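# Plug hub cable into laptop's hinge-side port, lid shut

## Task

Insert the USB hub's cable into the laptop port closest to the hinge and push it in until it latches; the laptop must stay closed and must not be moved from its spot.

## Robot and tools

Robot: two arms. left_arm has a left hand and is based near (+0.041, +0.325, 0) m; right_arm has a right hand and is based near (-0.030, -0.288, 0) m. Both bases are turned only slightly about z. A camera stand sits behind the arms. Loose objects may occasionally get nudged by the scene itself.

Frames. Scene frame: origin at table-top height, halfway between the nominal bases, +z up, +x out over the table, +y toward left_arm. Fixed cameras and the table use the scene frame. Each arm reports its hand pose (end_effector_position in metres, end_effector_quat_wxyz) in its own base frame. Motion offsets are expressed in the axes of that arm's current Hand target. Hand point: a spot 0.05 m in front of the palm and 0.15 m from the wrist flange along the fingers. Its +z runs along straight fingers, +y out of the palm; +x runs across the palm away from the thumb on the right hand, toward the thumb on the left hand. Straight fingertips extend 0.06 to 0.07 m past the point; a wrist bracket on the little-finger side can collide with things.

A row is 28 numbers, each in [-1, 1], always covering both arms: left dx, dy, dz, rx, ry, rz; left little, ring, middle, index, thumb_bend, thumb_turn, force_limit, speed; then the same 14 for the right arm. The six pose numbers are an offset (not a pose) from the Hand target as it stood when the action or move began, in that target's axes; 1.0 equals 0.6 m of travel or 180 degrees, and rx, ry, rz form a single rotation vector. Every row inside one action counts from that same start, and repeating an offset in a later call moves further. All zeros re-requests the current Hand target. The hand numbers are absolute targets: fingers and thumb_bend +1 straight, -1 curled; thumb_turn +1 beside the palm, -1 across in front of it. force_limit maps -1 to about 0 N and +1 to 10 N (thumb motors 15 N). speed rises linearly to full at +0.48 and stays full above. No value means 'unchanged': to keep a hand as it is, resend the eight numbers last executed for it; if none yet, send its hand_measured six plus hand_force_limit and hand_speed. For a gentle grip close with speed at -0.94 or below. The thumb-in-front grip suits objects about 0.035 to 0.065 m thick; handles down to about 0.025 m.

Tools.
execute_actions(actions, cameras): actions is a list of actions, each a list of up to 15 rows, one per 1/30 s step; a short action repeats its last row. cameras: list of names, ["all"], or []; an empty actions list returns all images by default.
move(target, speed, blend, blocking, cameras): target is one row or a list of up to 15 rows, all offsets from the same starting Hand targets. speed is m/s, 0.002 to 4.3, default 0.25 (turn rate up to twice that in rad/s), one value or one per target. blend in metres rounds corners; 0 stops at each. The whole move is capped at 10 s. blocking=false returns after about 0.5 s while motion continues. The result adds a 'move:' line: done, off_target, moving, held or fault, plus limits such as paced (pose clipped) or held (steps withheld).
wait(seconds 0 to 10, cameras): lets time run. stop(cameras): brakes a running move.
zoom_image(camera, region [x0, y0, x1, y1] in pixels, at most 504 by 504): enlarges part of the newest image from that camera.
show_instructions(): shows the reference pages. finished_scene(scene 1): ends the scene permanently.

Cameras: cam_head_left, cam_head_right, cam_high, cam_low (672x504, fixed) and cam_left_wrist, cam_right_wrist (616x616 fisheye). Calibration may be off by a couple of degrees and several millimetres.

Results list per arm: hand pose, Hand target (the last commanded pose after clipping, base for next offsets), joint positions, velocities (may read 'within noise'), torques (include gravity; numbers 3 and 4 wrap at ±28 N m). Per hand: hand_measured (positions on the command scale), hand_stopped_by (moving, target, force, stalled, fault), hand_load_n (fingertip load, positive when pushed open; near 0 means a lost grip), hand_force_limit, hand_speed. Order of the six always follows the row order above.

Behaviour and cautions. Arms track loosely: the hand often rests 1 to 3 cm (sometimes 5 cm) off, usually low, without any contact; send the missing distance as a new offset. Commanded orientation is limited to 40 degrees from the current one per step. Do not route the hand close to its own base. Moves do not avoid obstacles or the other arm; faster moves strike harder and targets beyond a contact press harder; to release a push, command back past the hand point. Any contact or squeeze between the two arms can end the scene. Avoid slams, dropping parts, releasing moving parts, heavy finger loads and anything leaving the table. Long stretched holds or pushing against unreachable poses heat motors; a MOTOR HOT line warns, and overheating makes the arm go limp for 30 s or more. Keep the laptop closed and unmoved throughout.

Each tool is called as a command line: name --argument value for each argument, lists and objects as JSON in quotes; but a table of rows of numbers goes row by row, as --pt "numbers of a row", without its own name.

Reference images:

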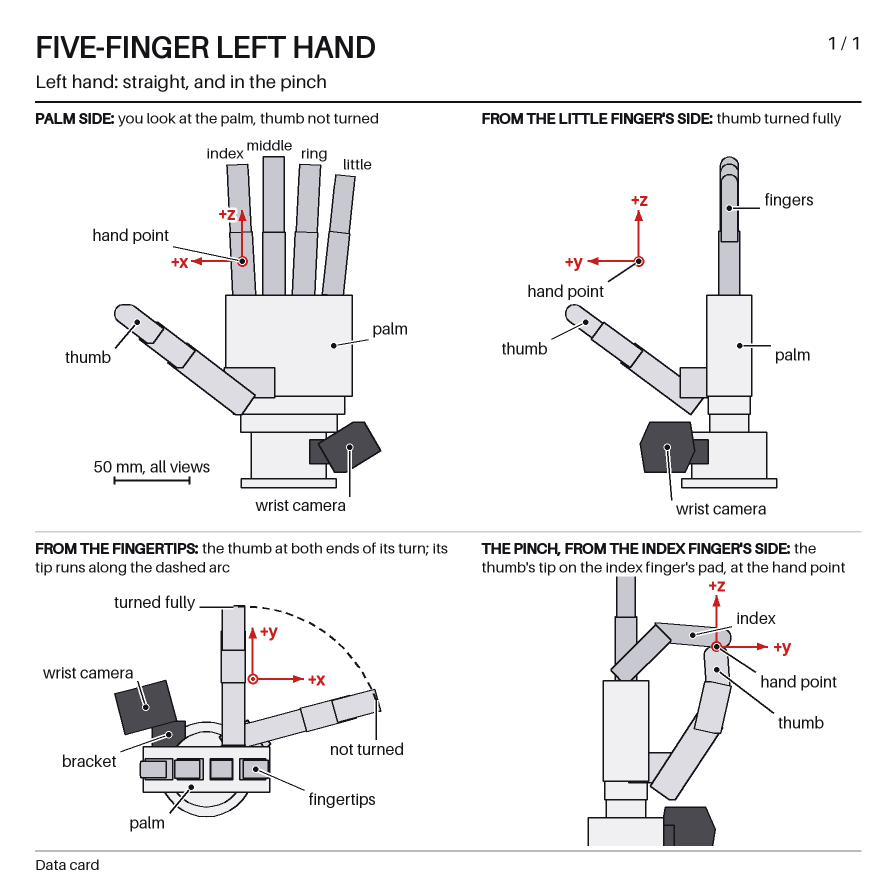

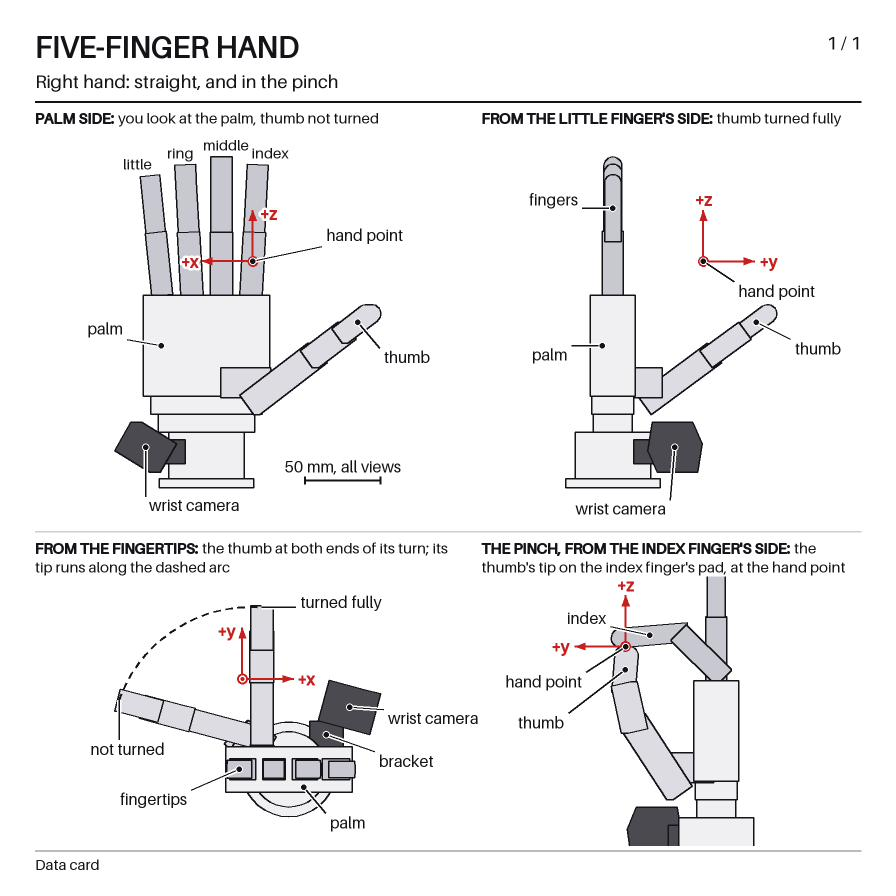

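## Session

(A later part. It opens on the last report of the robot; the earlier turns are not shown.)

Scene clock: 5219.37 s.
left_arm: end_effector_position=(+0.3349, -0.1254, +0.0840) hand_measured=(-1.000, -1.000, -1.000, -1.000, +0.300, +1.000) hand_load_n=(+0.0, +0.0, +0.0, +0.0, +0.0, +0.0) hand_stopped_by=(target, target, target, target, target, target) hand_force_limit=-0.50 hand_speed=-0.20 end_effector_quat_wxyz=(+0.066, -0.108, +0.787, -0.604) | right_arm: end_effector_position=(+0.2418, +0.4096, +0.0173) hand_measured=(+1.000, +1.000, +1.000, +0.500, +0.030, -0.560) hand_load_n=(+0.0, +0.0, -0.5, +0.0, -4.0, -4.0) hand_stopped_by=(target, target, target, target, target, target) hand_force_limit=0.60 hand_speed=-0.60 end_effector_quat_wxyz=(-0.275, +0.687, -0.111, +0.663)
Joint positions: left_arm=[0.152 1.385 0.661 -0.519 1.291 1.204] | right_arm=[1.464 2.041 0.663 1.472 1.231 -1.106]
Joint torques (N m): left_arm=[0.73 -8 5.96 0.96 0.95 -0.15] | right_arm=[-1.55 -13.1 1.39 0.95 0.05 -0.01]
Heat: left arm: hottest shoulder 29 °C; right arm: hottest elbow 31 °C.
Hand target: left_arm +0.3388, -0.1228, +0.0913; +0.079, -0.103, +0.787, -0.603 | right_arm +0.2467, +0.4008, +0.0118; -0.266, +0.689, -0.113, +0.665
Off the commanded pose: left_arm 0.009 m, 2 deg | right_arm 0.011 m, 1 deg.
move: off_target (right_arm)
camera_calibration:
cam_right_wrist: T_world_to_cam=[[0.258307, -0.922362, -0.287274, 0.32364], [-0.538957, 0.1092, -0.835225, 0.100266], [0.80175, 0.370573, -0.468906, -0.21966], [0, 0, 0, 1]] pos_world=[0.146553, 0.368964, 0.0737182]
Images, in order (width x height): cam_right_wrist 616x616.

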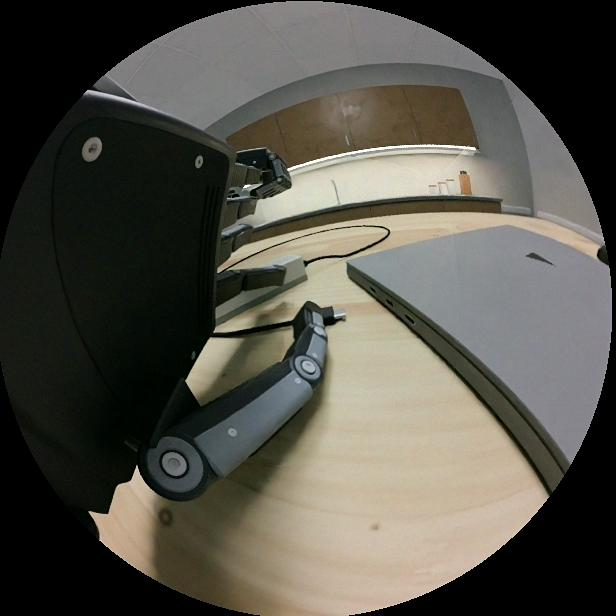

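move --target '[0,0,0,0,0,0,-1,-1,-1,-1,0.3,1,-0.5,-0.2,0.0010,0.0020,0.0045,0,0,0,1,1,1,0.5,0.03,-0.56,0.6,-0.6]' --speed 0.04 --cameras '["cam_right_wrist"]'

zoom_image --camera "cam_right_wrist" --region '[280, 280, 360, 360]'

Scene clock: 5223.13 s.
left_arm: end_effector_position=(+0.3349, -0.1254, +0.0840) hand_measured=(-1.000, -1.000, -1.000, -1.000, +0.300, +1.000) hand_load_n=(+0.0, +0.0, +0.0, +0.0, +0.0, +0.0) hand_stopped_by=(target, target, target, target, target, target) hand_force_limit=-0.50 hand_speed=-0.20 end_effector_quat_wxyz=(+0.066, -0.108, +0.787, -0.604) | right_arm: end_effector_position=(+0.2451, +0.4090, +0.0174) hand_measured=(+1.000, +1.000, +1.000, +0.500, +0.030, -0.560) hand_load_n=(+0.0, +0.0, +0.0, +0.0, -4.0, -4.0) hand_stopped_by=(target, target, target, target, target, target) hand_force_limit=0.60 hand_speed=-0.60 end_effector_quat_wxyz=(-0.274, +0.687, -0.112, +0.664)
Joint positions: left_arm=[0.152 1.385 0.661 -0.519 1.291 1.204] | right_arm=[1.456 2.041 0.663 1.472 1.224 -1.106]
Joint torques (N m): left_arm=[0.62 -7.94 5.94 0.96 0.95 -0.15] | right_arm=[-1.49 -13.1 1.24 0.92 0.01 0.01]
Heat: left arm: hottest shoulder 29 °C; right arm: hottest elbow 30 °C.
Hand target: left_arm +0.3388, -0.1228, +0.0913; +0.079, -0.103, +0.787, -0.603 | right_arm +0.2497, +0.4001, +0.0118; -0.266, +0.689, -0.113, +0.665
Off the commanded pose: left_arm 0.009 m, 2 deg | right_arm 0.011 m, 1 deg.
move: off_target (right_arm)
camera_calibration:
cam_right_wrist: T_world_to_cam=[[0.257441, -0.922646, -0.287137, 0.322703], [-0.538321, 0.109827, -0.835553, 0.101811], [0.802455, 0.369678, -0.468406, -0.221844], [0, 0, 0, 1]] pos_world=[0.149749, 0.36857, 0.0738151]
Images, in order (width x height): cam_right_wrist 616x616.

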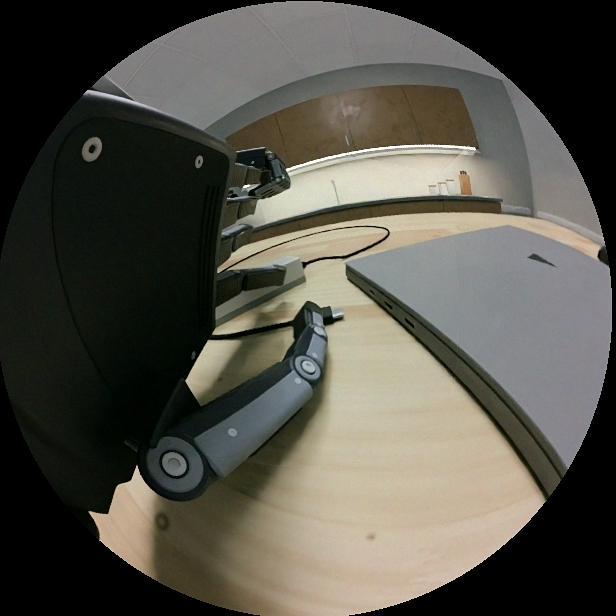

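Scaled by 6.300 from the camera's 616x616 image, which has a finer 880x880 frame.

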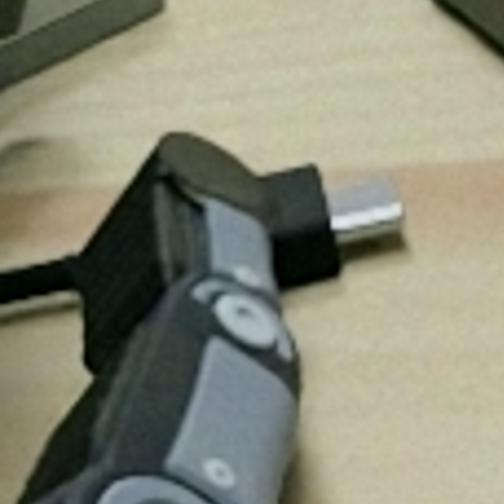

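move --pt "0 0 0 0 0 0 -1 -1 -1 -1 0.3 1 -0.5 -0.2 -0.0029 0.0017 0 0 0 0 1 1 1 0.15 0.03 -0.56 0.6 -0.6" --pt "0 0 0 0 0 0 -1 -1 -1 -1 0.3 1 -0.5 -0.2 -0.0029 0.0017 0 0 0 0 1 1 1 0.05 0.03 -0.56 0.6 -0.9" --speed 0.04 --cameras '["cam_right_wrist"]'

zoom_image --camera "cam_right_wrist" --region '[280, 280, 360, 360]'

Scene clock: 5230.37 s.
left_arm: end_effector_position=(+0.3349, -0.1254, +0.0840) hand_measured=(-1.000, -1.000, -1.000, -1.000, +0.300, +1.000) hand_load_n=(+0.0, +0.0, +0.0, +0.0, +0.0, -0.5) hand_stopped_by=(target, target, target, target, target, target) hand_force_limit=-0.50 hand_speed=-0.20 end_effector_quat_wxyz=(+0.066, -0.108, +0.787, -0.604) | right_arm: end_effector_position=(+0.2451, +0.4091, +0.0175) hand_measured=(+1.000, +1.000, +1.000, +0.050, +0.030, -0.560) hand_load_n=(+0.0, +0.0, +0.0, +0.0, -3.5, -3.5) hand_stopped_by=(target, target, target, target, target, target) hand_force_limit=0.60 hand_speed=-0.90 end_effector_quat_wxyz=(-0.275, +0.687, -0.112, +0.664)
Joint positions: left_arm=[0.152 1.385 0.661 -0.519 1.291 1.204] | right_arm=[1.456 2.041 0.663 1.473 1.224 -1.106]
Joint torques (N m): left_arm=[0.79 -8 5.91 0.98 0.95 -0.15] | right_arm=[-1.55 -12.63 1.35 1.02 0 0.01]
Heat: left arm: hottest shoulder 29 °C; right arm: hottest elbow 30 °C.
Hand target: left_arm +0.3388, -0.1228, +0.0913; +0.079, -0.103, +0.787, -0.603 | right_arm +0.2497, +0.4002, +0.0098; -0.266, +0.689, -0.113, +0.665
Off the commanded pose: left_arm 0.009 m, 2 deg | right_arm 0.013 m, 1 deg.
move: off_target (right_arm); target 2's new numbers were sent with right_arm's hand 0.013 m and 1 deg from that target
camera_calibration:
cam_right_wrist: T_world_to_cam=[[0.257419, -0.922327, -0.288181, 0.322663], [-0.538218, 0.110832, -0.835486, 0.101417], [0.802531, 0.370174, -0.467883, -0.222077], [0, 0, 0, 1]] pos_world=[0.149749, 0.368567, 0.0738119]
Images, in order (width x height): cam_right_wrist 616x616.

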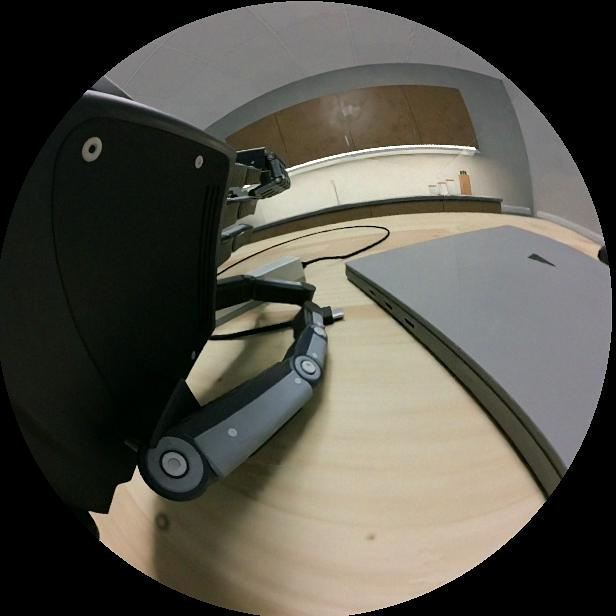

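Scaled by 6.300 from the camera's 616x616 image, which has a finer 880x880 frame.

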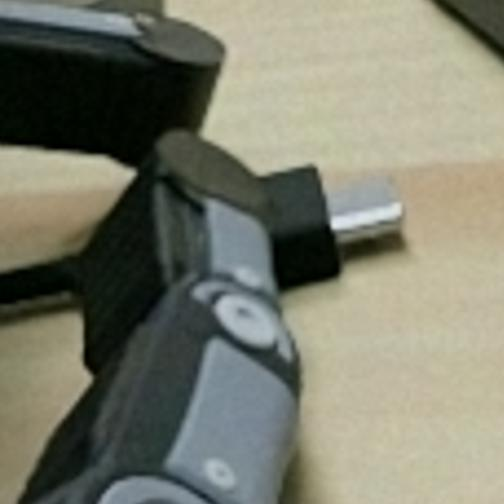

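move --target '[0,0,0,0,0,0,-1,-1,-1,-1,0.3,1,-0.5,-0.2,0,0,0,0,0,0,1,1,1,-0.35,0.03,-0.56,0.6,-0.92]' --speed 0.04 --cameras '["cam_right_wrist","cam_left_wrist"]'

zoom_image --camera "cam_right_wrist" --region '[300, 300, 350, 350]'

zoom_image --camera "cam_left_wrist" --region '[260, 380, 290, 410]'

Scene clock: 5234.60 s.
left_arm: end_effector_position=(+0.3349, -0.1254, +0.0840) hand_measured=(-1.000, -1.000, -1.000, -1.000, +0.300, +1.000) hand_load_n=(+0.0, +0.0, +0.0, +0.0, +0.0, -0.5) hand_stopped_by=(target, target, target, target, target, target) hand_force_limit=-0.50 hand_speed=-0.20 end_effector_quat_wxyz=(+0.066, -0.108, +0.787, -0.604) | right_arm: end_effector_position=(+0.2466, +0.4093, +0.0179) hand_measured=(+1.000, +1.000, +1.000, -0.120, +0.030, -0.560) hand_load_n=(+0.0, +0.0, +0.0, +6.5, -4.0, -2.5) hand_stopped_by=(target, target, target, force, target, target) hand_force_limit=0.60 hand_speed=-0.92 end_effector_quat_wxyz=(-0.276, +0.686, -0.112, +0.664)
Joint positions: left_arm=[0.152 1.385 0.661 -0.519 1.291 1.204] | right_arm=[1.452 2.041 0.663 1.476 1.219 -1.106]
Joint torques (N m): left_arm=[0.56 -8.12 5.93 1.01 0.95 -0.14] | right_arm=[-1.26 -12.57 1.36 0.96 0.17 0.01]
Heat: left arm: hottest shoulder 29 °C; right arm: hottest elbow 30 °C.
Hand target: left_arm +0.3388, -0.1228, +0.0913; +0.079, -0.103, +0.787, -0.603 | right_arm +0.2497, +0.4002, +0.0098; -0.266, +0.689, -0.113, +0.665
Off the commanded pose: left_arm 0.009 m, 2 deg | right_arm 0.013 m, 1 deg.
move: off_target (right_arm)
camera_calibration:
cam_left_wrist: T_world_to_cam=[[-0.109501, -0.307221, 0.945317, -0.081491], [-0.951784, 0.306587, -0.0106114, 0.360605], [-0.286562, -0.900899, -0.325979, 0.12633], [0, 0, 0, 1]] pos_world=[0.370496, -0.0217818, 0.122042]
cam_right_wrist: T_world_to_cam=[[0.259098, -0.921204, -0.29026, 0.321686], [-0.537688, 0.112077, -0.835662, 0.101925], [0.802347, 0.372588, -0.466281, -0.224211], [0, 0, 0, 1]] pos_world=[0.15135, 0.368453, 0.0740021]
Images, in order (width x height): cam_left_wrist 616x616, cam_right_wrist 616x616.

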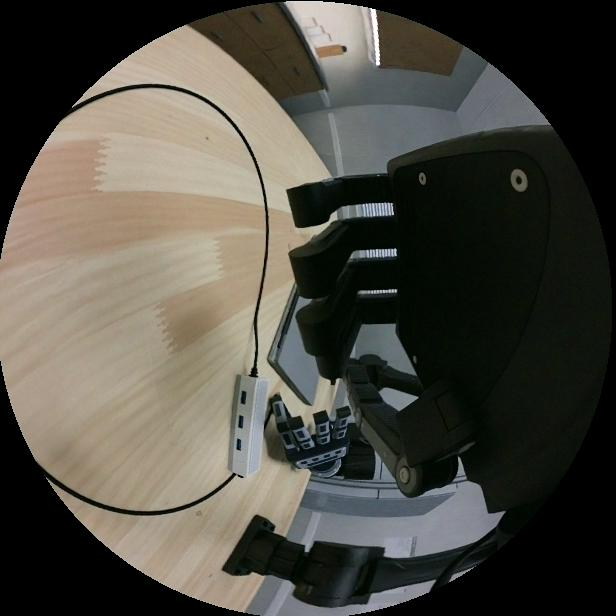

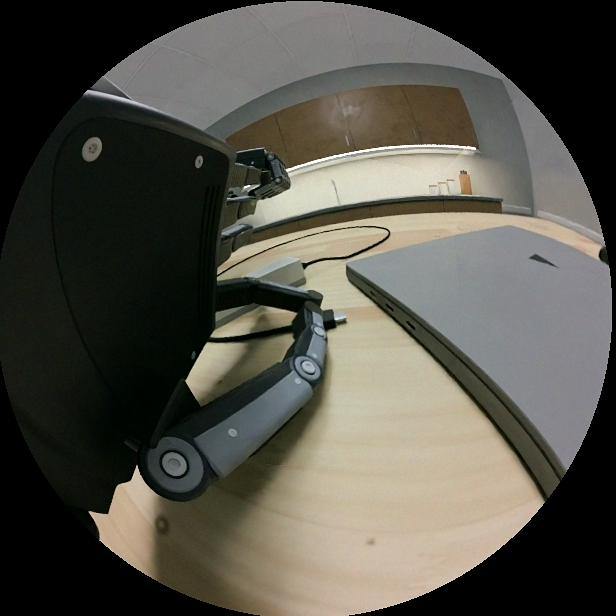

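Scaled by 10.080 from the camera's 616x616 image, which has a finer 880x880 frame.

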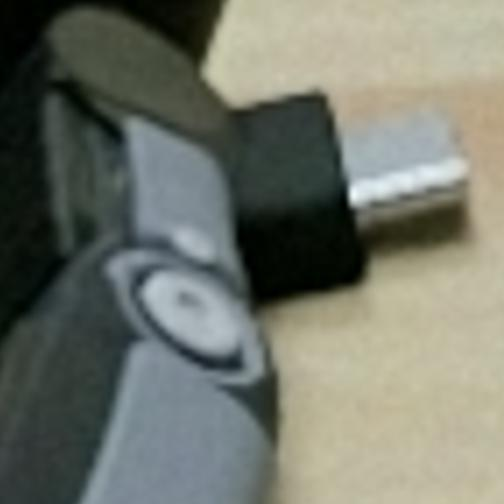

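Scaled by 16.800 from the camera's 616x616 image, which has a finer 880x880 frame.

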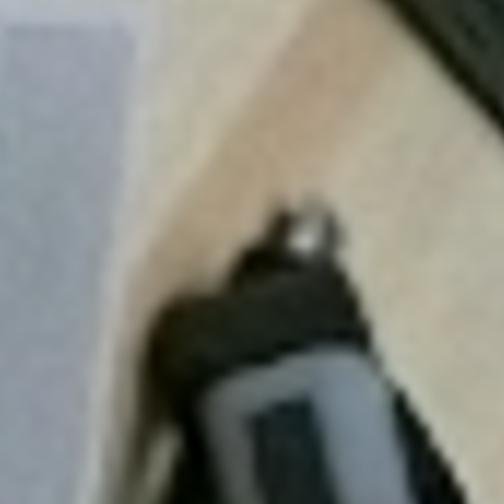

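move --pt "0 0 0 0 0 0 -1 -1 -1 -1 0.3 1 -0.5 -0.2 0.0143 -0.0086 0.0004 0 0 0 1 1 1 -0.35 0.03 -0.56 0.6 -0.92" --pt "0 0 0 0 0 0 -1 -1 -1 -1 0.3 1 -0.5 -0.2 0.0305 -0.0242 -0.0004 0 0 0 1 1 1 -0.35 0.03 -0.56 0.6 -0.92" --speed 0.04 --cameras '["cam_right_wrist","cam_left_wrist"]'

zoom_image --camera "cam_right_wrist" --region '[300, 300, 350, 350]'

zoom_image --camera "cam_left_wrist" --region '[260, 380, 290, 410]'

Scene clock: 5241.03 s.
left_arm: end_effector_position=(+0.3349, -0.1254, +0.0840) hand_measured=(-1.000, -1.000, -1.000, -1.000, +0.300, +1.000) hand_load_n=(+0.0, +0.0, +0.0, +0.0, +0.0, -0.5) hand_stopped_by=(target, target, target, target, target, target) hand_force_limit=-0.50 hand_speed=-0.20 end_effector_quat_wxyz=(+0.066, -0.108, +0.787, -0.604) | right_arm: end_effector_position=(+0.2460, +0.4023, +0.0227) hand_measured=(+1.000, +1.000, +1.000, -0.120, +0.030, -0.560) hand_load_n=(+0.0, -0.5, +0.0, +0.0, +0.0, +0.0) hand_stopped_by=(target, target, target, force, target, target) hand_force_limit=0.60 hand_speed=-0.92 end_effector_quat_wxyz=(-0.260, +0.693, -0.102, +0.665)
Joint positions: left_arm=[0.152 1.385 0.661 -0.519 1.291 1.204] | right_arm=[1.452 2.007 0.647 1.417 1.226 -1.106]
Joint torques (N m): left_arm=[0.73 -8.06 5.93 0.95 0.94 -0.15] | right_arm=[-0.91 -15.85 2.4 0.62 0.13 -0.01]
Heat: left arm: hottest shoulder 29 °C; right arm: hottest elbow 30 °C.
Hand target: left_arm +0.3388, -0.1228, +0.0913; +0.079, -0.103, +0.787, -0.603 | right_arm +0.2482, +0.4029, +0.0330; -0.266, +0.689, -0.113, +0.665
Off the commanded pose: left_arm 0.009 m, 2 deg | right_arm 0.011 m, 2 deg.
move: off_target (right_arm)
camera_calibration:
cam_left_wrist: T_world_to_cam=[[-0.109501, -0.307221, 0.945317, -0.081491], [-0.951784, 0.306587, -0.0106114, 0.360605], [-0.286562, -0.900899, -0.325979, 0.12633], [0, 0, 0, 1]] pos_world=[0.370496, -0.0217818, 0.122042]
cam_right_wrist: T_world_to_cam=[[0.251637, -0.93379, -0.254391, 0.322844], [-0.541472, 0.0820273, -0.836707, 0.119394], [0.802176, 0.348292, -0.48498, -0.208484], [0, 0, 0, 1]] pos_world=[0.15065, 0.364289, 0.0809162]
Images, in order (width x height): cam_left_wrist 616x616, cam_right_wrist 616x616.

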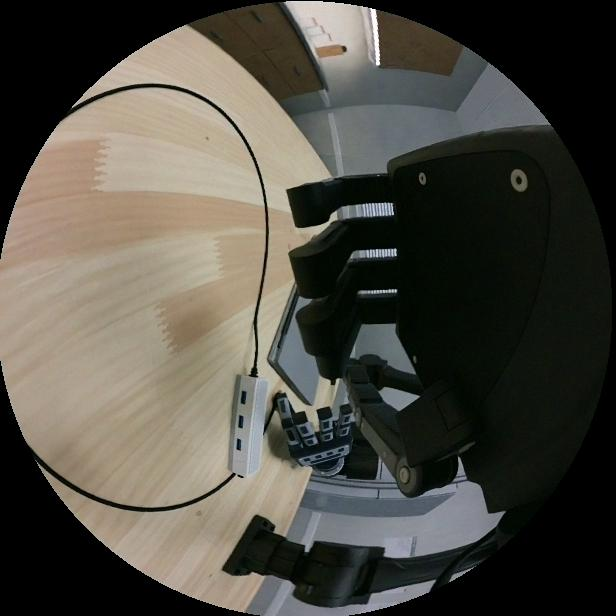

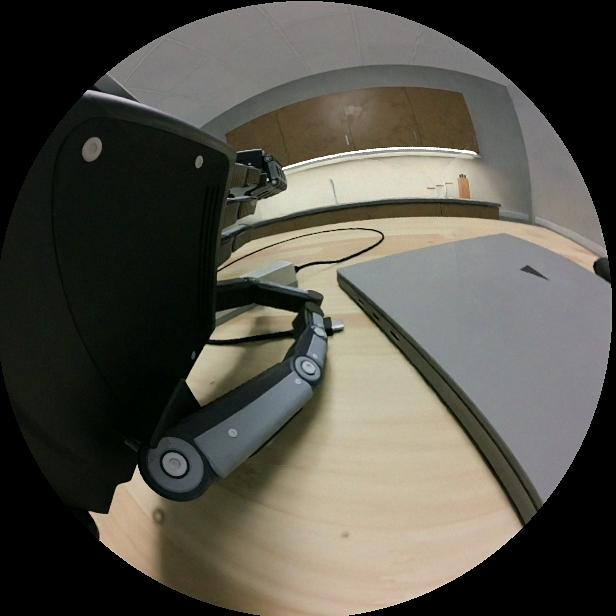

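Scaled by 10.080 from the camera's 616x616 image, which has a finer 880x880 frame.

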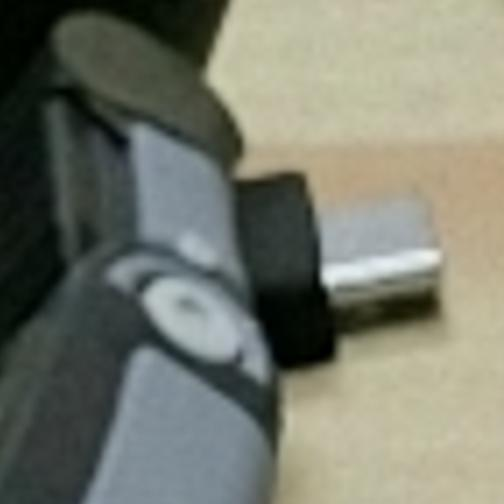

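Scaled by 16.800 from the camera's 616x616 image, which has a finer 880x880 frame.

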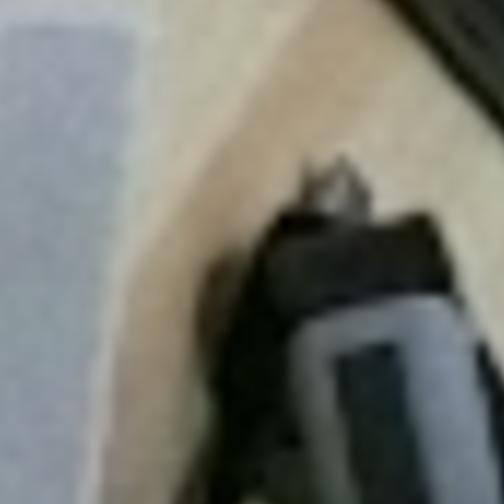

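move --target '[0,0,0,0,0,0,-1,-1,-1,-1,0.3,1,-0.5,-0.2,-0.0063,-0.0018,-0.0220,0,0,0,1,1,1,0.5,0.03,-0.56,0.6,-0.6]' --speed 0.06 --cameras '["cam_right_wrist"]'

zoom_image --camera "cam_right_wrist" --region '[280, 280, 360, 360]'

Scene clock: 5262.53 s.
left_arm: end_effector_position=(+0.3349, -0.1254, +0.0840) hand_measured=(-1.000, -1.000, -1.000, -1.000, +0.300, +1.000) hand_load_n=(+0.0, +0.0, +0.0, +0.0, +0.0, -0.5) hand_stopped_by=(target, target, target, target, target, target) hand_force_limit=-0.50 hand_speed=-0.20 end_effector_quat_wxyz=(+0.066, -0.108, +0.787, -0.604) | right_arm: end_effector_position=(+0.2375, +0.4008, +0.0223) hand_measured=(+1.000, +1.000, +1.000, +0.500, +0.030, -0.560) hand_load_n=(+0.0, +0.0, +0.0, +0.0, +0.0, +0.0) hand_stopped_by=(target, target, target, target, target, target) hand_force_limit=0.60 hand_speed=-0.60 end_effector_quat_wxyz=(-0.256, +0.693, -0.106, +0.666)
Joint positions: left_arm=[0.152 1.385 0.661 -0.519 1.291 1.204] | right_arm=[1.474 2.007 0.647 1.417 1.259 -1.106]
Joint torques (N m): left_arm=[0.67 -8 5.94 0.94 0.94 -0.14] | right_arm=[0.09 -14.97 2.19 1.25 0.13 -0.07]
Heat: left arm: hottest shoulder 29 °C; right arm: hottest elbow 30 °C.
Hand target: left_arm +0.3388, -0.1228, +0.0913; +0.079, -0.103, +0.787, -0.603 | right_arm +0.2349, +0.4028, +0.0300; -0.266, +0.689, -0.113, +0.665
Off the commanded pose: left_arm 0.009 m, 2 deg | right_arm 0.008 m, 2 deg.
move: done
camera_calibration:
cam_right_wrist: T_world_to_cam=[[0.240136, -0.93671, -0.254771, 0.327467], [-0.542093, 0.0883168, -0.835664, 0.112164], [0.805276, 0.338783, -0.486576, -0.198395], [0, 0, 0, 1]] pos_world=[0.14193, 0.364048, 0.0806262]
Images, in order (width x height): cam_right_wrist 616x616.

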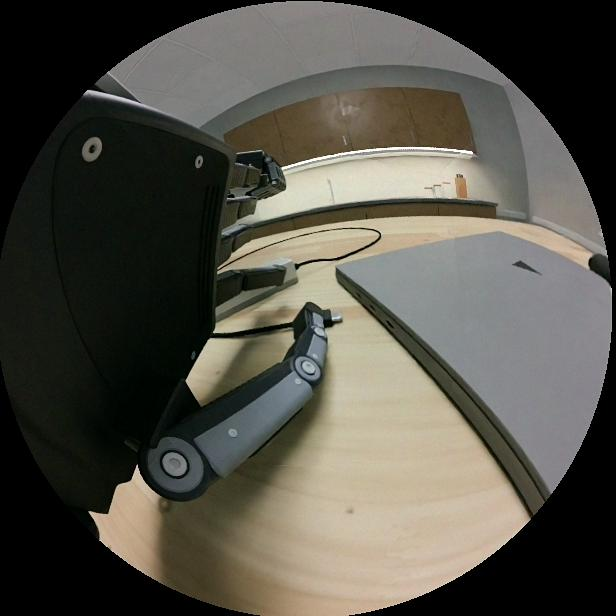

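Scaled by 6.300 from the camera's 616x616 image, which has a finer 880x880 frame.

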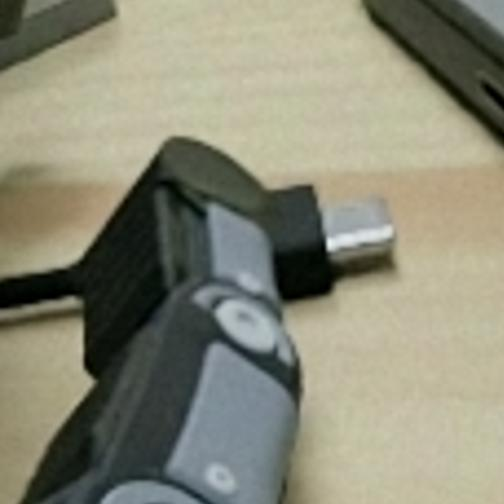

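move --target '[0,0,0,0,0,0,-1,-1,-1,-1,0.3,1,-0.5,-0.2,-0.0225,0.0130,0.0065,-0.0074,-0.0118,0,1,1,1,0.5,0.03,-0.56,0.6,-0.6]' --speed 0.05 --cameras '["cam_right_wrist"]'

zoom_image --camera "cam_right_wrist" --region '[280, 280, 360, 360]'

Scene clock: 5284.10 s.
left_arm: end_effector_position=(+0.3349, -0.1254, +0.0840) hand_measured=(-1.000, -1.000, -1.000, -1.000, +0.300, +1.000) hand_load_n=(+0.0, +0.0, +0.0, +0.0, +0.0, +0.0) hand_stopped_by=(target, target, target, target, target, target) hand_force_limit=-0.50 hand_speed=-0.20 end_effector_quat_wxyz=(+0.066, -0.108, +0.787, -0.604) | right_arm: end_effector_position=(+0.2361, +0.4027, +0.0164) hand_measured=(+1.000, +1.000, +1.000, +0.500, +0.030, -0.560) hand_load_n=(+0.0, +0.0, +0.0, +0.0, -2.5, -4.0) hand_stopped_by=(target, target, target, target, target, target) hand_force_limit=0.60 hand_speed=-0.60 end_effector_quat_wxyz=(-0.255, +0.702, -0.107, +0.656)
Joint positions: left_arm=[0.152 1.385 0.661 -0.519 1.291 1.204] | right_arm=[1.474 1.987 0.647 1.309 1.255 -1.02]
Joint torques (N m): left_arm=[0.73 -8.06 5.96 0.95 0.94 -0.14] | right_arm=[-1.14 -13.39 2.88 0.29 -0.13 0.24]
Heat: left arm: hottest shoulder 29 °C; right arm: hottest elbow 30 °C.
Hand target: left_arm +0.3388, -0.1228, +0.0913; +0.079, -0.103, +0.787, -0.603 | right_arm +0.2389, +0.4040, +0.0144; -0.260, +0.704, -0.116, +0.650
Off the commanded pose: left_arm 0.009 m, 2 deg | right_arm 0.004 m, 1 deg.
move: done
camera_calibration:
cam_right_wrist: T_world_to_cam=[[0.237465, -0.936536, -0.257898, 0.328615], [-0.564738, 0.0829149, -0.821094, 0.113661], [0.790368, 0.340626, -0.509208, -0.197576], [0, 0, 0, 1]] pos_world=[0.142312, 0.365635, 0.0774686]
Images, in order (width x height): cam_right_wrist 616x616.

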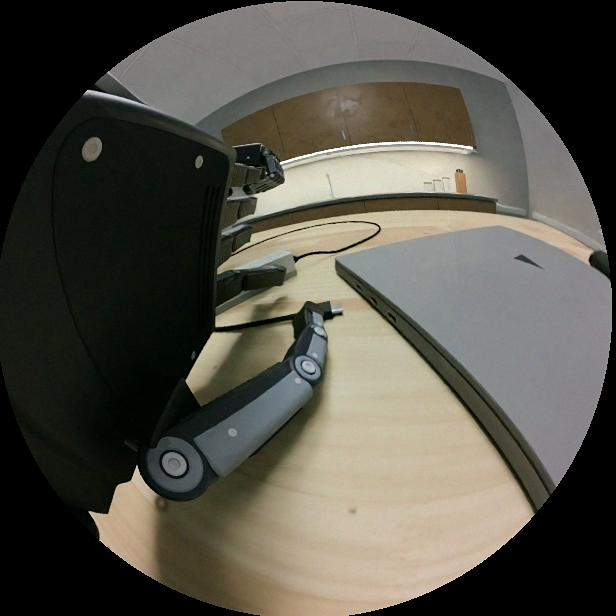

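Scaled by 6.300 from the camera's 616x616 image, which has a finer 880x880 frame.

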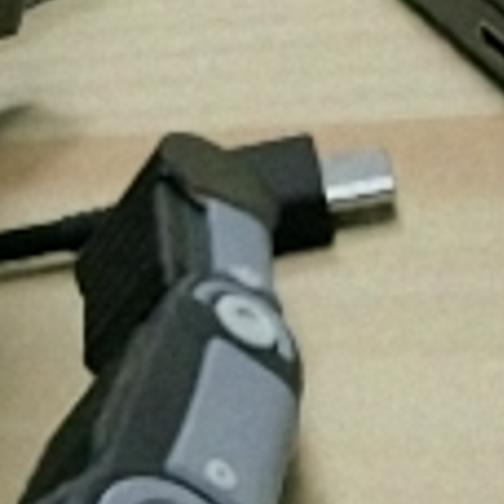

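move --target '[0,0,0,0,0,0,-1,-1,-1,-1,0.3,1,-0.5,-0.2,0.0018,-0.0007,0.0108,0,0,0,1,1,1,0.5,0.03,-0.56,0.6,-0.6]' --speed 0.04 --cameras '["cam_right_wrist"]'

zoom_image --camera "cam_right_wrist" --region '[280, 280, 360, 360]'

Scene clock: 5292.00 s.
left_arm: end_effector_position=(+0.3349, -0.1254, +0.0840) hand_measured=(-1.000, -1.000, -1.000, -1.000, +0.300, +1.000) hand_load_n=(+0.0, +0.0, +0.0, +0.0, +0.0, -0.5) hand_stopped_by=(target, target, target, target, target, target) hand_force_limit=-0.50 hand_speed=-0.20 end_effector_quat_wxyz=(+0.066, -0.108, +0.787, -0.604) | right_arm: end_effector_position=(+0.2408, +0.4036, +0.0164) hand_measured=(+1.000, +1.000, +1.000, +0.500, +0.030, -0.560) hand_load_n=(+0.0, +0.0, +0.0, +0.0, -2.5, -3.5) hand_stopped_by=(target, target, target, target, target, target) hand_force_limit=0.60 hand_speed=-0.60 end_effector_quat_wxyz=(-0.256, +0.704, -0.106, +0.654)
Joint positions: left_arm=[0.152 1.385 0.661 -0.519 1.291 1.204] | right_arm=[1.461 1.982 0.647 1.293 1.236 -1.009]
Joint torques (N m): left_arm=[0.91 -8 5.89 0.96 0.94 -0.14] | right_arm=[-1.38 -13.68 3.34 0.29 -0.04 0.18]
Heat: left arm: hottest shoulder 29 °C; right arm: hottest elbow 30 °C.
Hand target: left_arm +0.3388, -0.1228, +0.0913; +0.079, -0.103, +0.787, -0.603 | right_arm +0.2453, +0.4053, +0.0154; -0.260, +0.704, -0.116, +0.650
Off the commanded pose: left_arm 0.009 m, 2 deg | right_arm 0.005 m, 1 deg.
move: done
camera_calibration:
cam_right_wrist: T_world_to_cam=[[0.241981, -0.934941, -0.25948, 0.326726], [-0.568811, 0.079964, -0.818572, 0.118354], [0.786066, 0.345674, -0.512455, -0.202498], [0, 0, 0, 1]] pos_world=[0.147437, 0.366004, 0.0778891]
Images, in order (width x height): cam_right_wrist 616x616.

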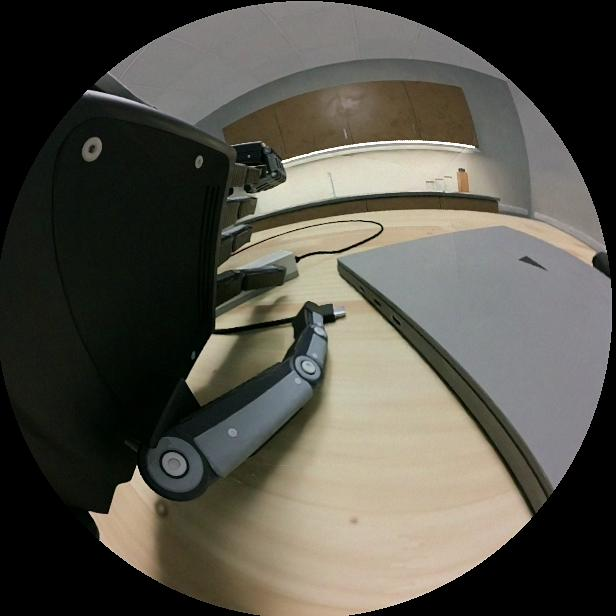

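Scaled by 6.300 from the camera's 616x616 image, which has a finer 880x880 frame.

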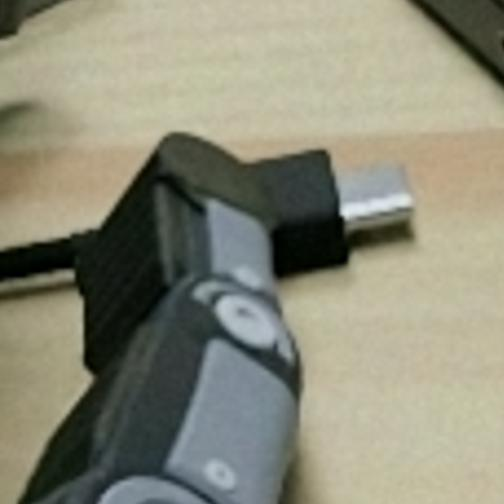

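move --target '[0,0,0,0,0,0,-1,-1,-1,-1,0.3,1,-0.5,-0.2,0.0017,0.0026,0.0062,0,0,0,1,1,1,0.5,0.03,-0.56,0.6,-0.6]' --speed 0.04 --cameras '["cam_right_wrist"]'

zoom_image --camera "cam_right_wrist" --region '[280, 280, 360, 360]'

Scene clock: 5296.03 s.
left_arm: end_effector_position=(+0.3349, -0.1254, +0.0840) hand_measured=(-1.000, -1.000, -1.000, -1.000, +0.300, +1.000) hand_load_n=(+0.0, +0.0, +0.0, +0.0, +0.0, -0.5) hand_stopped_by=(target, target, target, target, target, target) hand_force_limit=-0.50 hand_speed=-0.20 end_effector_quat_wxyz=(+0.066, -0.108, +0.787, -0.604) | right_arm: end_effector_position=(+0.2447, +0.4035, +0.0166) hand_measured=(+1.000, +1.000, +1.000, +0.500, +0.030, -0.560) hand_load_n=(+0.0, +0.0, +0.0, +0.0, -2.5, -3.0) hand_stopped_by=(target, target, target, target, target, target) hand_force_limit=0.60 hand_speed=-0.60 end_effector_quat_wxyz=(-0.257, +0.704, -0.106, +0.653)
Joint positions: left_arm=[0.152 1.385 0.661 -0.519 1.291 1.204] | right_arm=[1.451 1.981 0.647 1.293 1.225 -1.008]
Joint torques (N m): left_arm=[0.79 -8.06 5.94 0.99 0.94 -0.15] | right_arm=[-1.44 -13.51 3.22 0.32 -0.03 0.16]
Heat: left arm: hottest shoulder 29 °C; right arm: hottest elbow 30 °C.
Hand target: left_arm +0.3388, -0.1228, +0.0913; +0.079, -0.103, +0.787, -0.603 | right_arm +0.2493, +0.4043, +0.0155; -0.260, +0.704, -0.116, +0.650
Off the commanded pose: left_arm 0.009 m, 2 deg | right_arm 0.005 m, 1 deg.
move: done
camera_calibration:
cam_right_wrist: T_world_to_cam=[[0.242444, -0.934279, -0.261424, 0.325334], [-0.569327, 0.0811747, -0.818094, 0.120335], [0.785549, 0.347178, -0.51223, -0.205977], [0, 0, 0, 1]] pos_world=[0.15144, 0.365695, 0.0779879]
Images, in order (width x height): cam_right_wrist 616x616.

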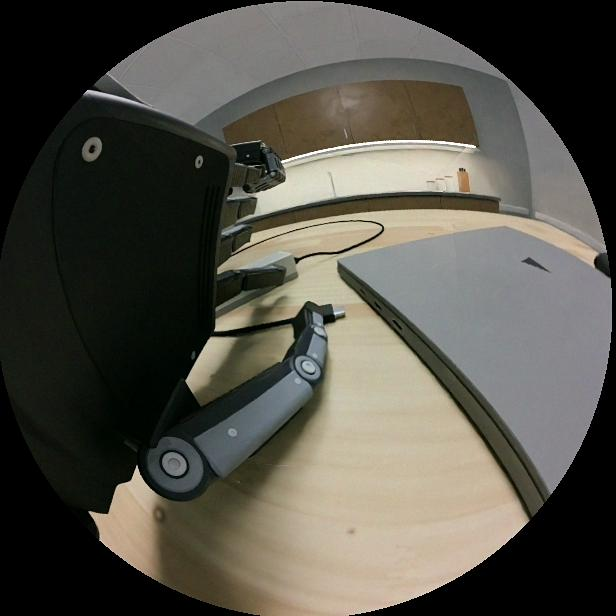

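Scaled by 6.300 from the camera's 616x616 image, which has a finer 880x880 frame.

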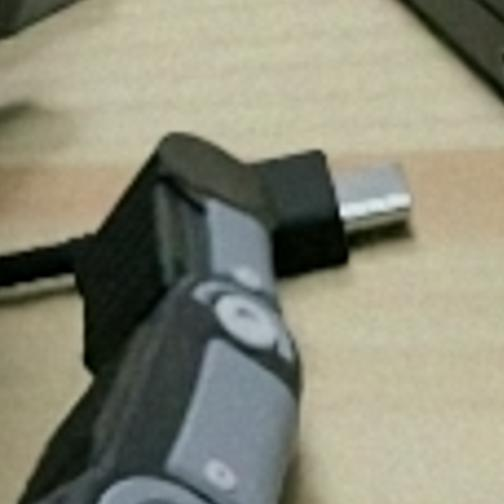

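move --target '[0,0,0,0,0,0,-1,-1,-1,-1,0.3,1,-0.5,-0.2,0.0028,-0.0017,0,0,0,0,1,1,1,0.05,0.03,-0.56,0.8,-0.6]' --speed 0.04 --cameras '["cam_right_wrist"]'

zoom_image --camera "cam_right_wrist" --region '[280, 280, 360, 360]'

Scene clock: 5303.47 s.
left_arm: end_effector_position=(+0.3349, -0.1254, +0.0840) hand_measured=(-1.000, -1.000, -1.000, -1.000, +0.300, +1.000) hand_load_n=(+0.0, +0.0, +0.0, +0.0, +0.0, -0.5) hand_stopped_by=(target, target, target, target, target, target) hand_force_limit=-0.50 hand_speed=-0.20 end_effector_quat_wxyz=(+0.066, -0.108, +0.787, -0.604) | right_arm: end_effector_position=(+0.2448, +0.4034, +0.0167) hand_measured=(+1.000, +1.000, +1.000, +0.050, +0.030, -0.560) hand_load_n=(+0.0, +0.0, +0.0, +0.0, -2.5, -3.0) hand_stopped_by=(target, target, target, target, target, target) hand_force_limit=0.80 hand_speed=-0.60 end_effector_quat_wxyz=(-0.257, +0.705, -0.106, +0.653)
Joint positions: left_arm=[0.152 1.385 0.661 -0.519 1.291 1.204] | right_arm=[1.451 1.979 0.647 1.287 1.225 -1.005]
Joint torques (N m): left_arm=[0.62 -8 5.93 0.98 0.94 -0.14] | right_arm=[-1.38 -13.98 3.15 0.39 -0.02 0.16]
Heat: left arm: hottest shoulder 29 °C; right arm: hottest elbow 30 °C.
Hand target: left_arm +0.3388, -0.1228, +0.0913; +0.079, -0.103, +0.787, -0.603 | right_arm +0.2494, +0.4043, +0.0174; -0.260, +0.704, -0.116, +0.650
Off the commanded pose: left_arm 0.009 m, 2 deg | right_arm 0.005 m, 1 deg.
move: done
camera_calibration:
cam_right_wrist: T_world_to_cam=[[0.242164, -0.934796, -0.259832, 0.325477], [-0.570171, 0.0795678, -0.817664, 0.121385], [0.785023, 0.346157, -0.513725, -0.20541], [0, 0, 0, 1]] pos_world=[0.151642, 0.365701, 0.0782971]
Images, in order (width x height): cam_right_wrist 616x616.

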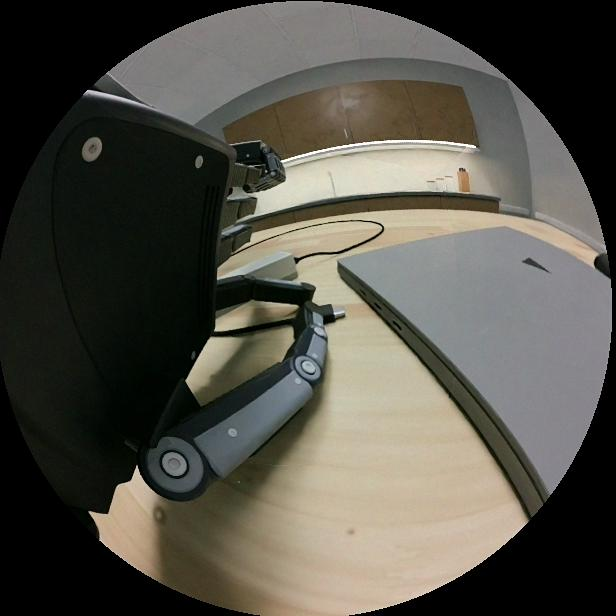

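Scaled by 6.300 from the camera's 616x616 image, which has a finer 880x880 frame.

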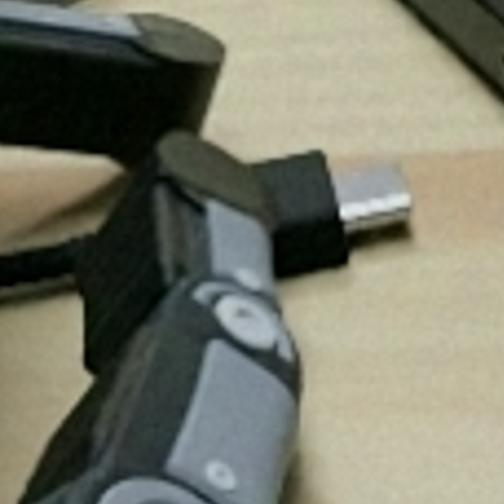

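Now close the index.

move --target '[0,0,0,0,0,0,-1,-1,-1,-1,0.3,1,-0.5,-0.2,0,0,0,0,0,0,1,1,1,-0.35,0.03,-0.56,0.8,-0.92]' --speed 0.04 --cameras '["cam_right_wrist","cam_left_wrist"]'

zoom_image --camera "cam_right_wrist" --region '[300, 300, 350, 350]'

zoom_image --camera "cam_left_wrist" --region '[265, 375, 295, 405]'

Scene clock: 5307.20 s.
left_arm: end_effector_position=(+0.3349, -0.1254, +0.0840) hand_measured=(-1.000, -1.000, -1.000, -1.000, +0.300, +1.000) hand_load_n=(+0.0, +0.5, +0.0, +0.0, +0.0, +0.0) hand_stopped_by=(target, target, target, target, target, target) hand_force_limit=-0.50 hand_speed=-0.20 end_effector_quat_wxyz=(+0.066, -0.108, +0.787, -0.604) | right_arm: end_effector_position=(+0.2457, +0.4034, +0.0170) hand_measured=(+1.000, +1.000, +1.000, -0.098, +0.030, -0.560) hand_load_n=(+0.0, +0.0, +0.0, +8.0, +0.0, -2.0) hand_stopped_by=(target, target, target, force, target, target) hand_force_limit=0.80 hand_speed=-0.92 end_effector_quat_wxyz=(-0.257, +0.704, -0.107, +0.653)
Joint positions: left_arm=[0.152 1.385 0.661 -0.519 1.291 1.204] | right_arm=[1.449 1.978 0.647 1.287 1.223 -1.003]
Joint torques (N m): left_arm=[0.67 -8 5.94 0.94 0.94 -0.14] | right_arm=[-1.26 -13.86 3.17 0.31 0.04 0.14]
Heat: left arm: hottest shoulder 29 °C; right arm: hottest elbow 31 °C.
Hand target: left_arm +0.3388, -0.1228, +0.0913; +0.079, -0.103, +0.787, -0.603 | right_arm +0.2494, +0.4042, +0.0174; -0.260, +0.704, -0.116, +0.650
Off the commanded pose: left_arm 0.009 m, 2 deg | right_arm 0.004 m, 1 deg.
move: done
camera_calibration:
cam_left_wrist: T_world_to_cam=[[-0.109501, -0.307221, 0.945317, -0.081491], [-0.951784, 0.306587, -0.0106114, 0.360605], [-0.286562, -0.900899, -0.325979, 0.12633], [0, 0, 0, 1]] pos_world=[0.370496, -0.0217818, 0.122042]
cam_right_wrist: T_world_to_cam=[[0.241286, -0.934288, -0.262462, 0.325393], [-0.570464, 0.082242, -0.817194, 0.12104], [0.785081, 0.346903, -0.513134, -0.206228], [0, 0, 0, 1]] pos_world=[0.152442, 0.365597, 0.0784936]
Images, in order (width x height): cam_left_wrist 616x616, cam_right_wrist 616x616.

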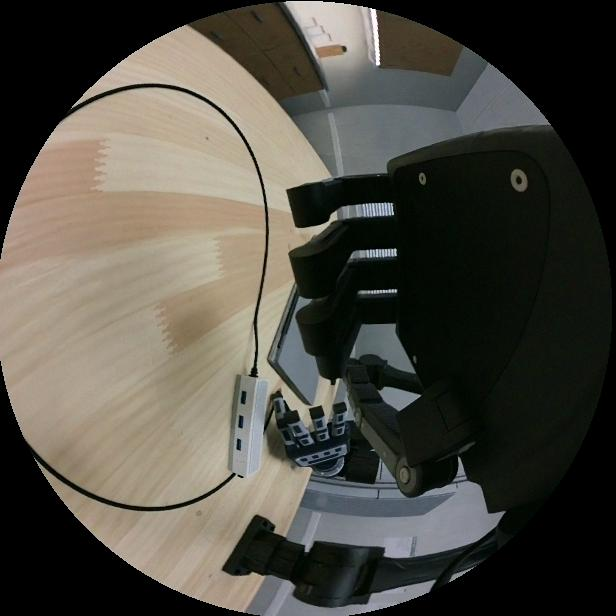

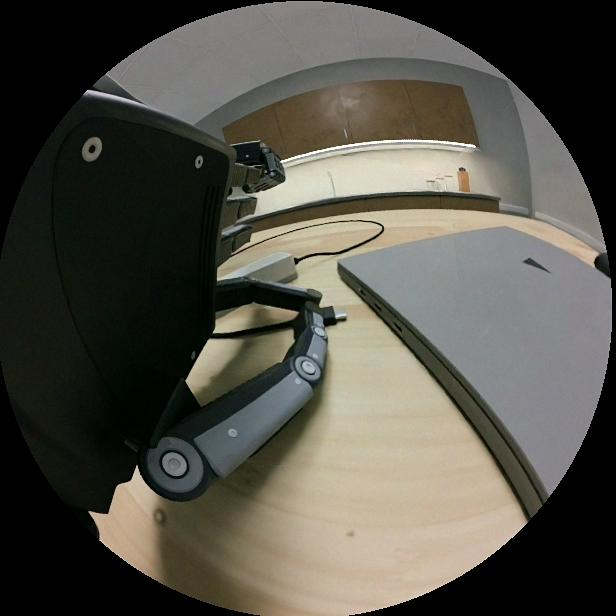

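Scaled by 10.080 from the camera's 616x616 image, which has a finer 880x880 frame.

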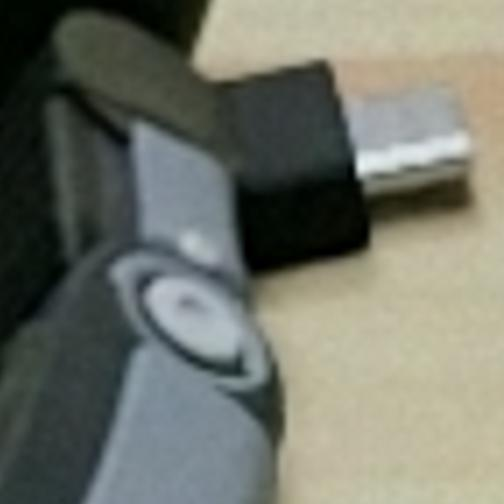

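Scaled by 16.800 from the camera's 616x616 image, which has a finer 880x880 frame.

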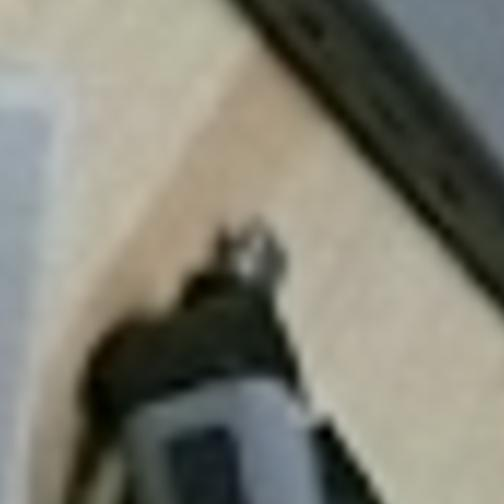

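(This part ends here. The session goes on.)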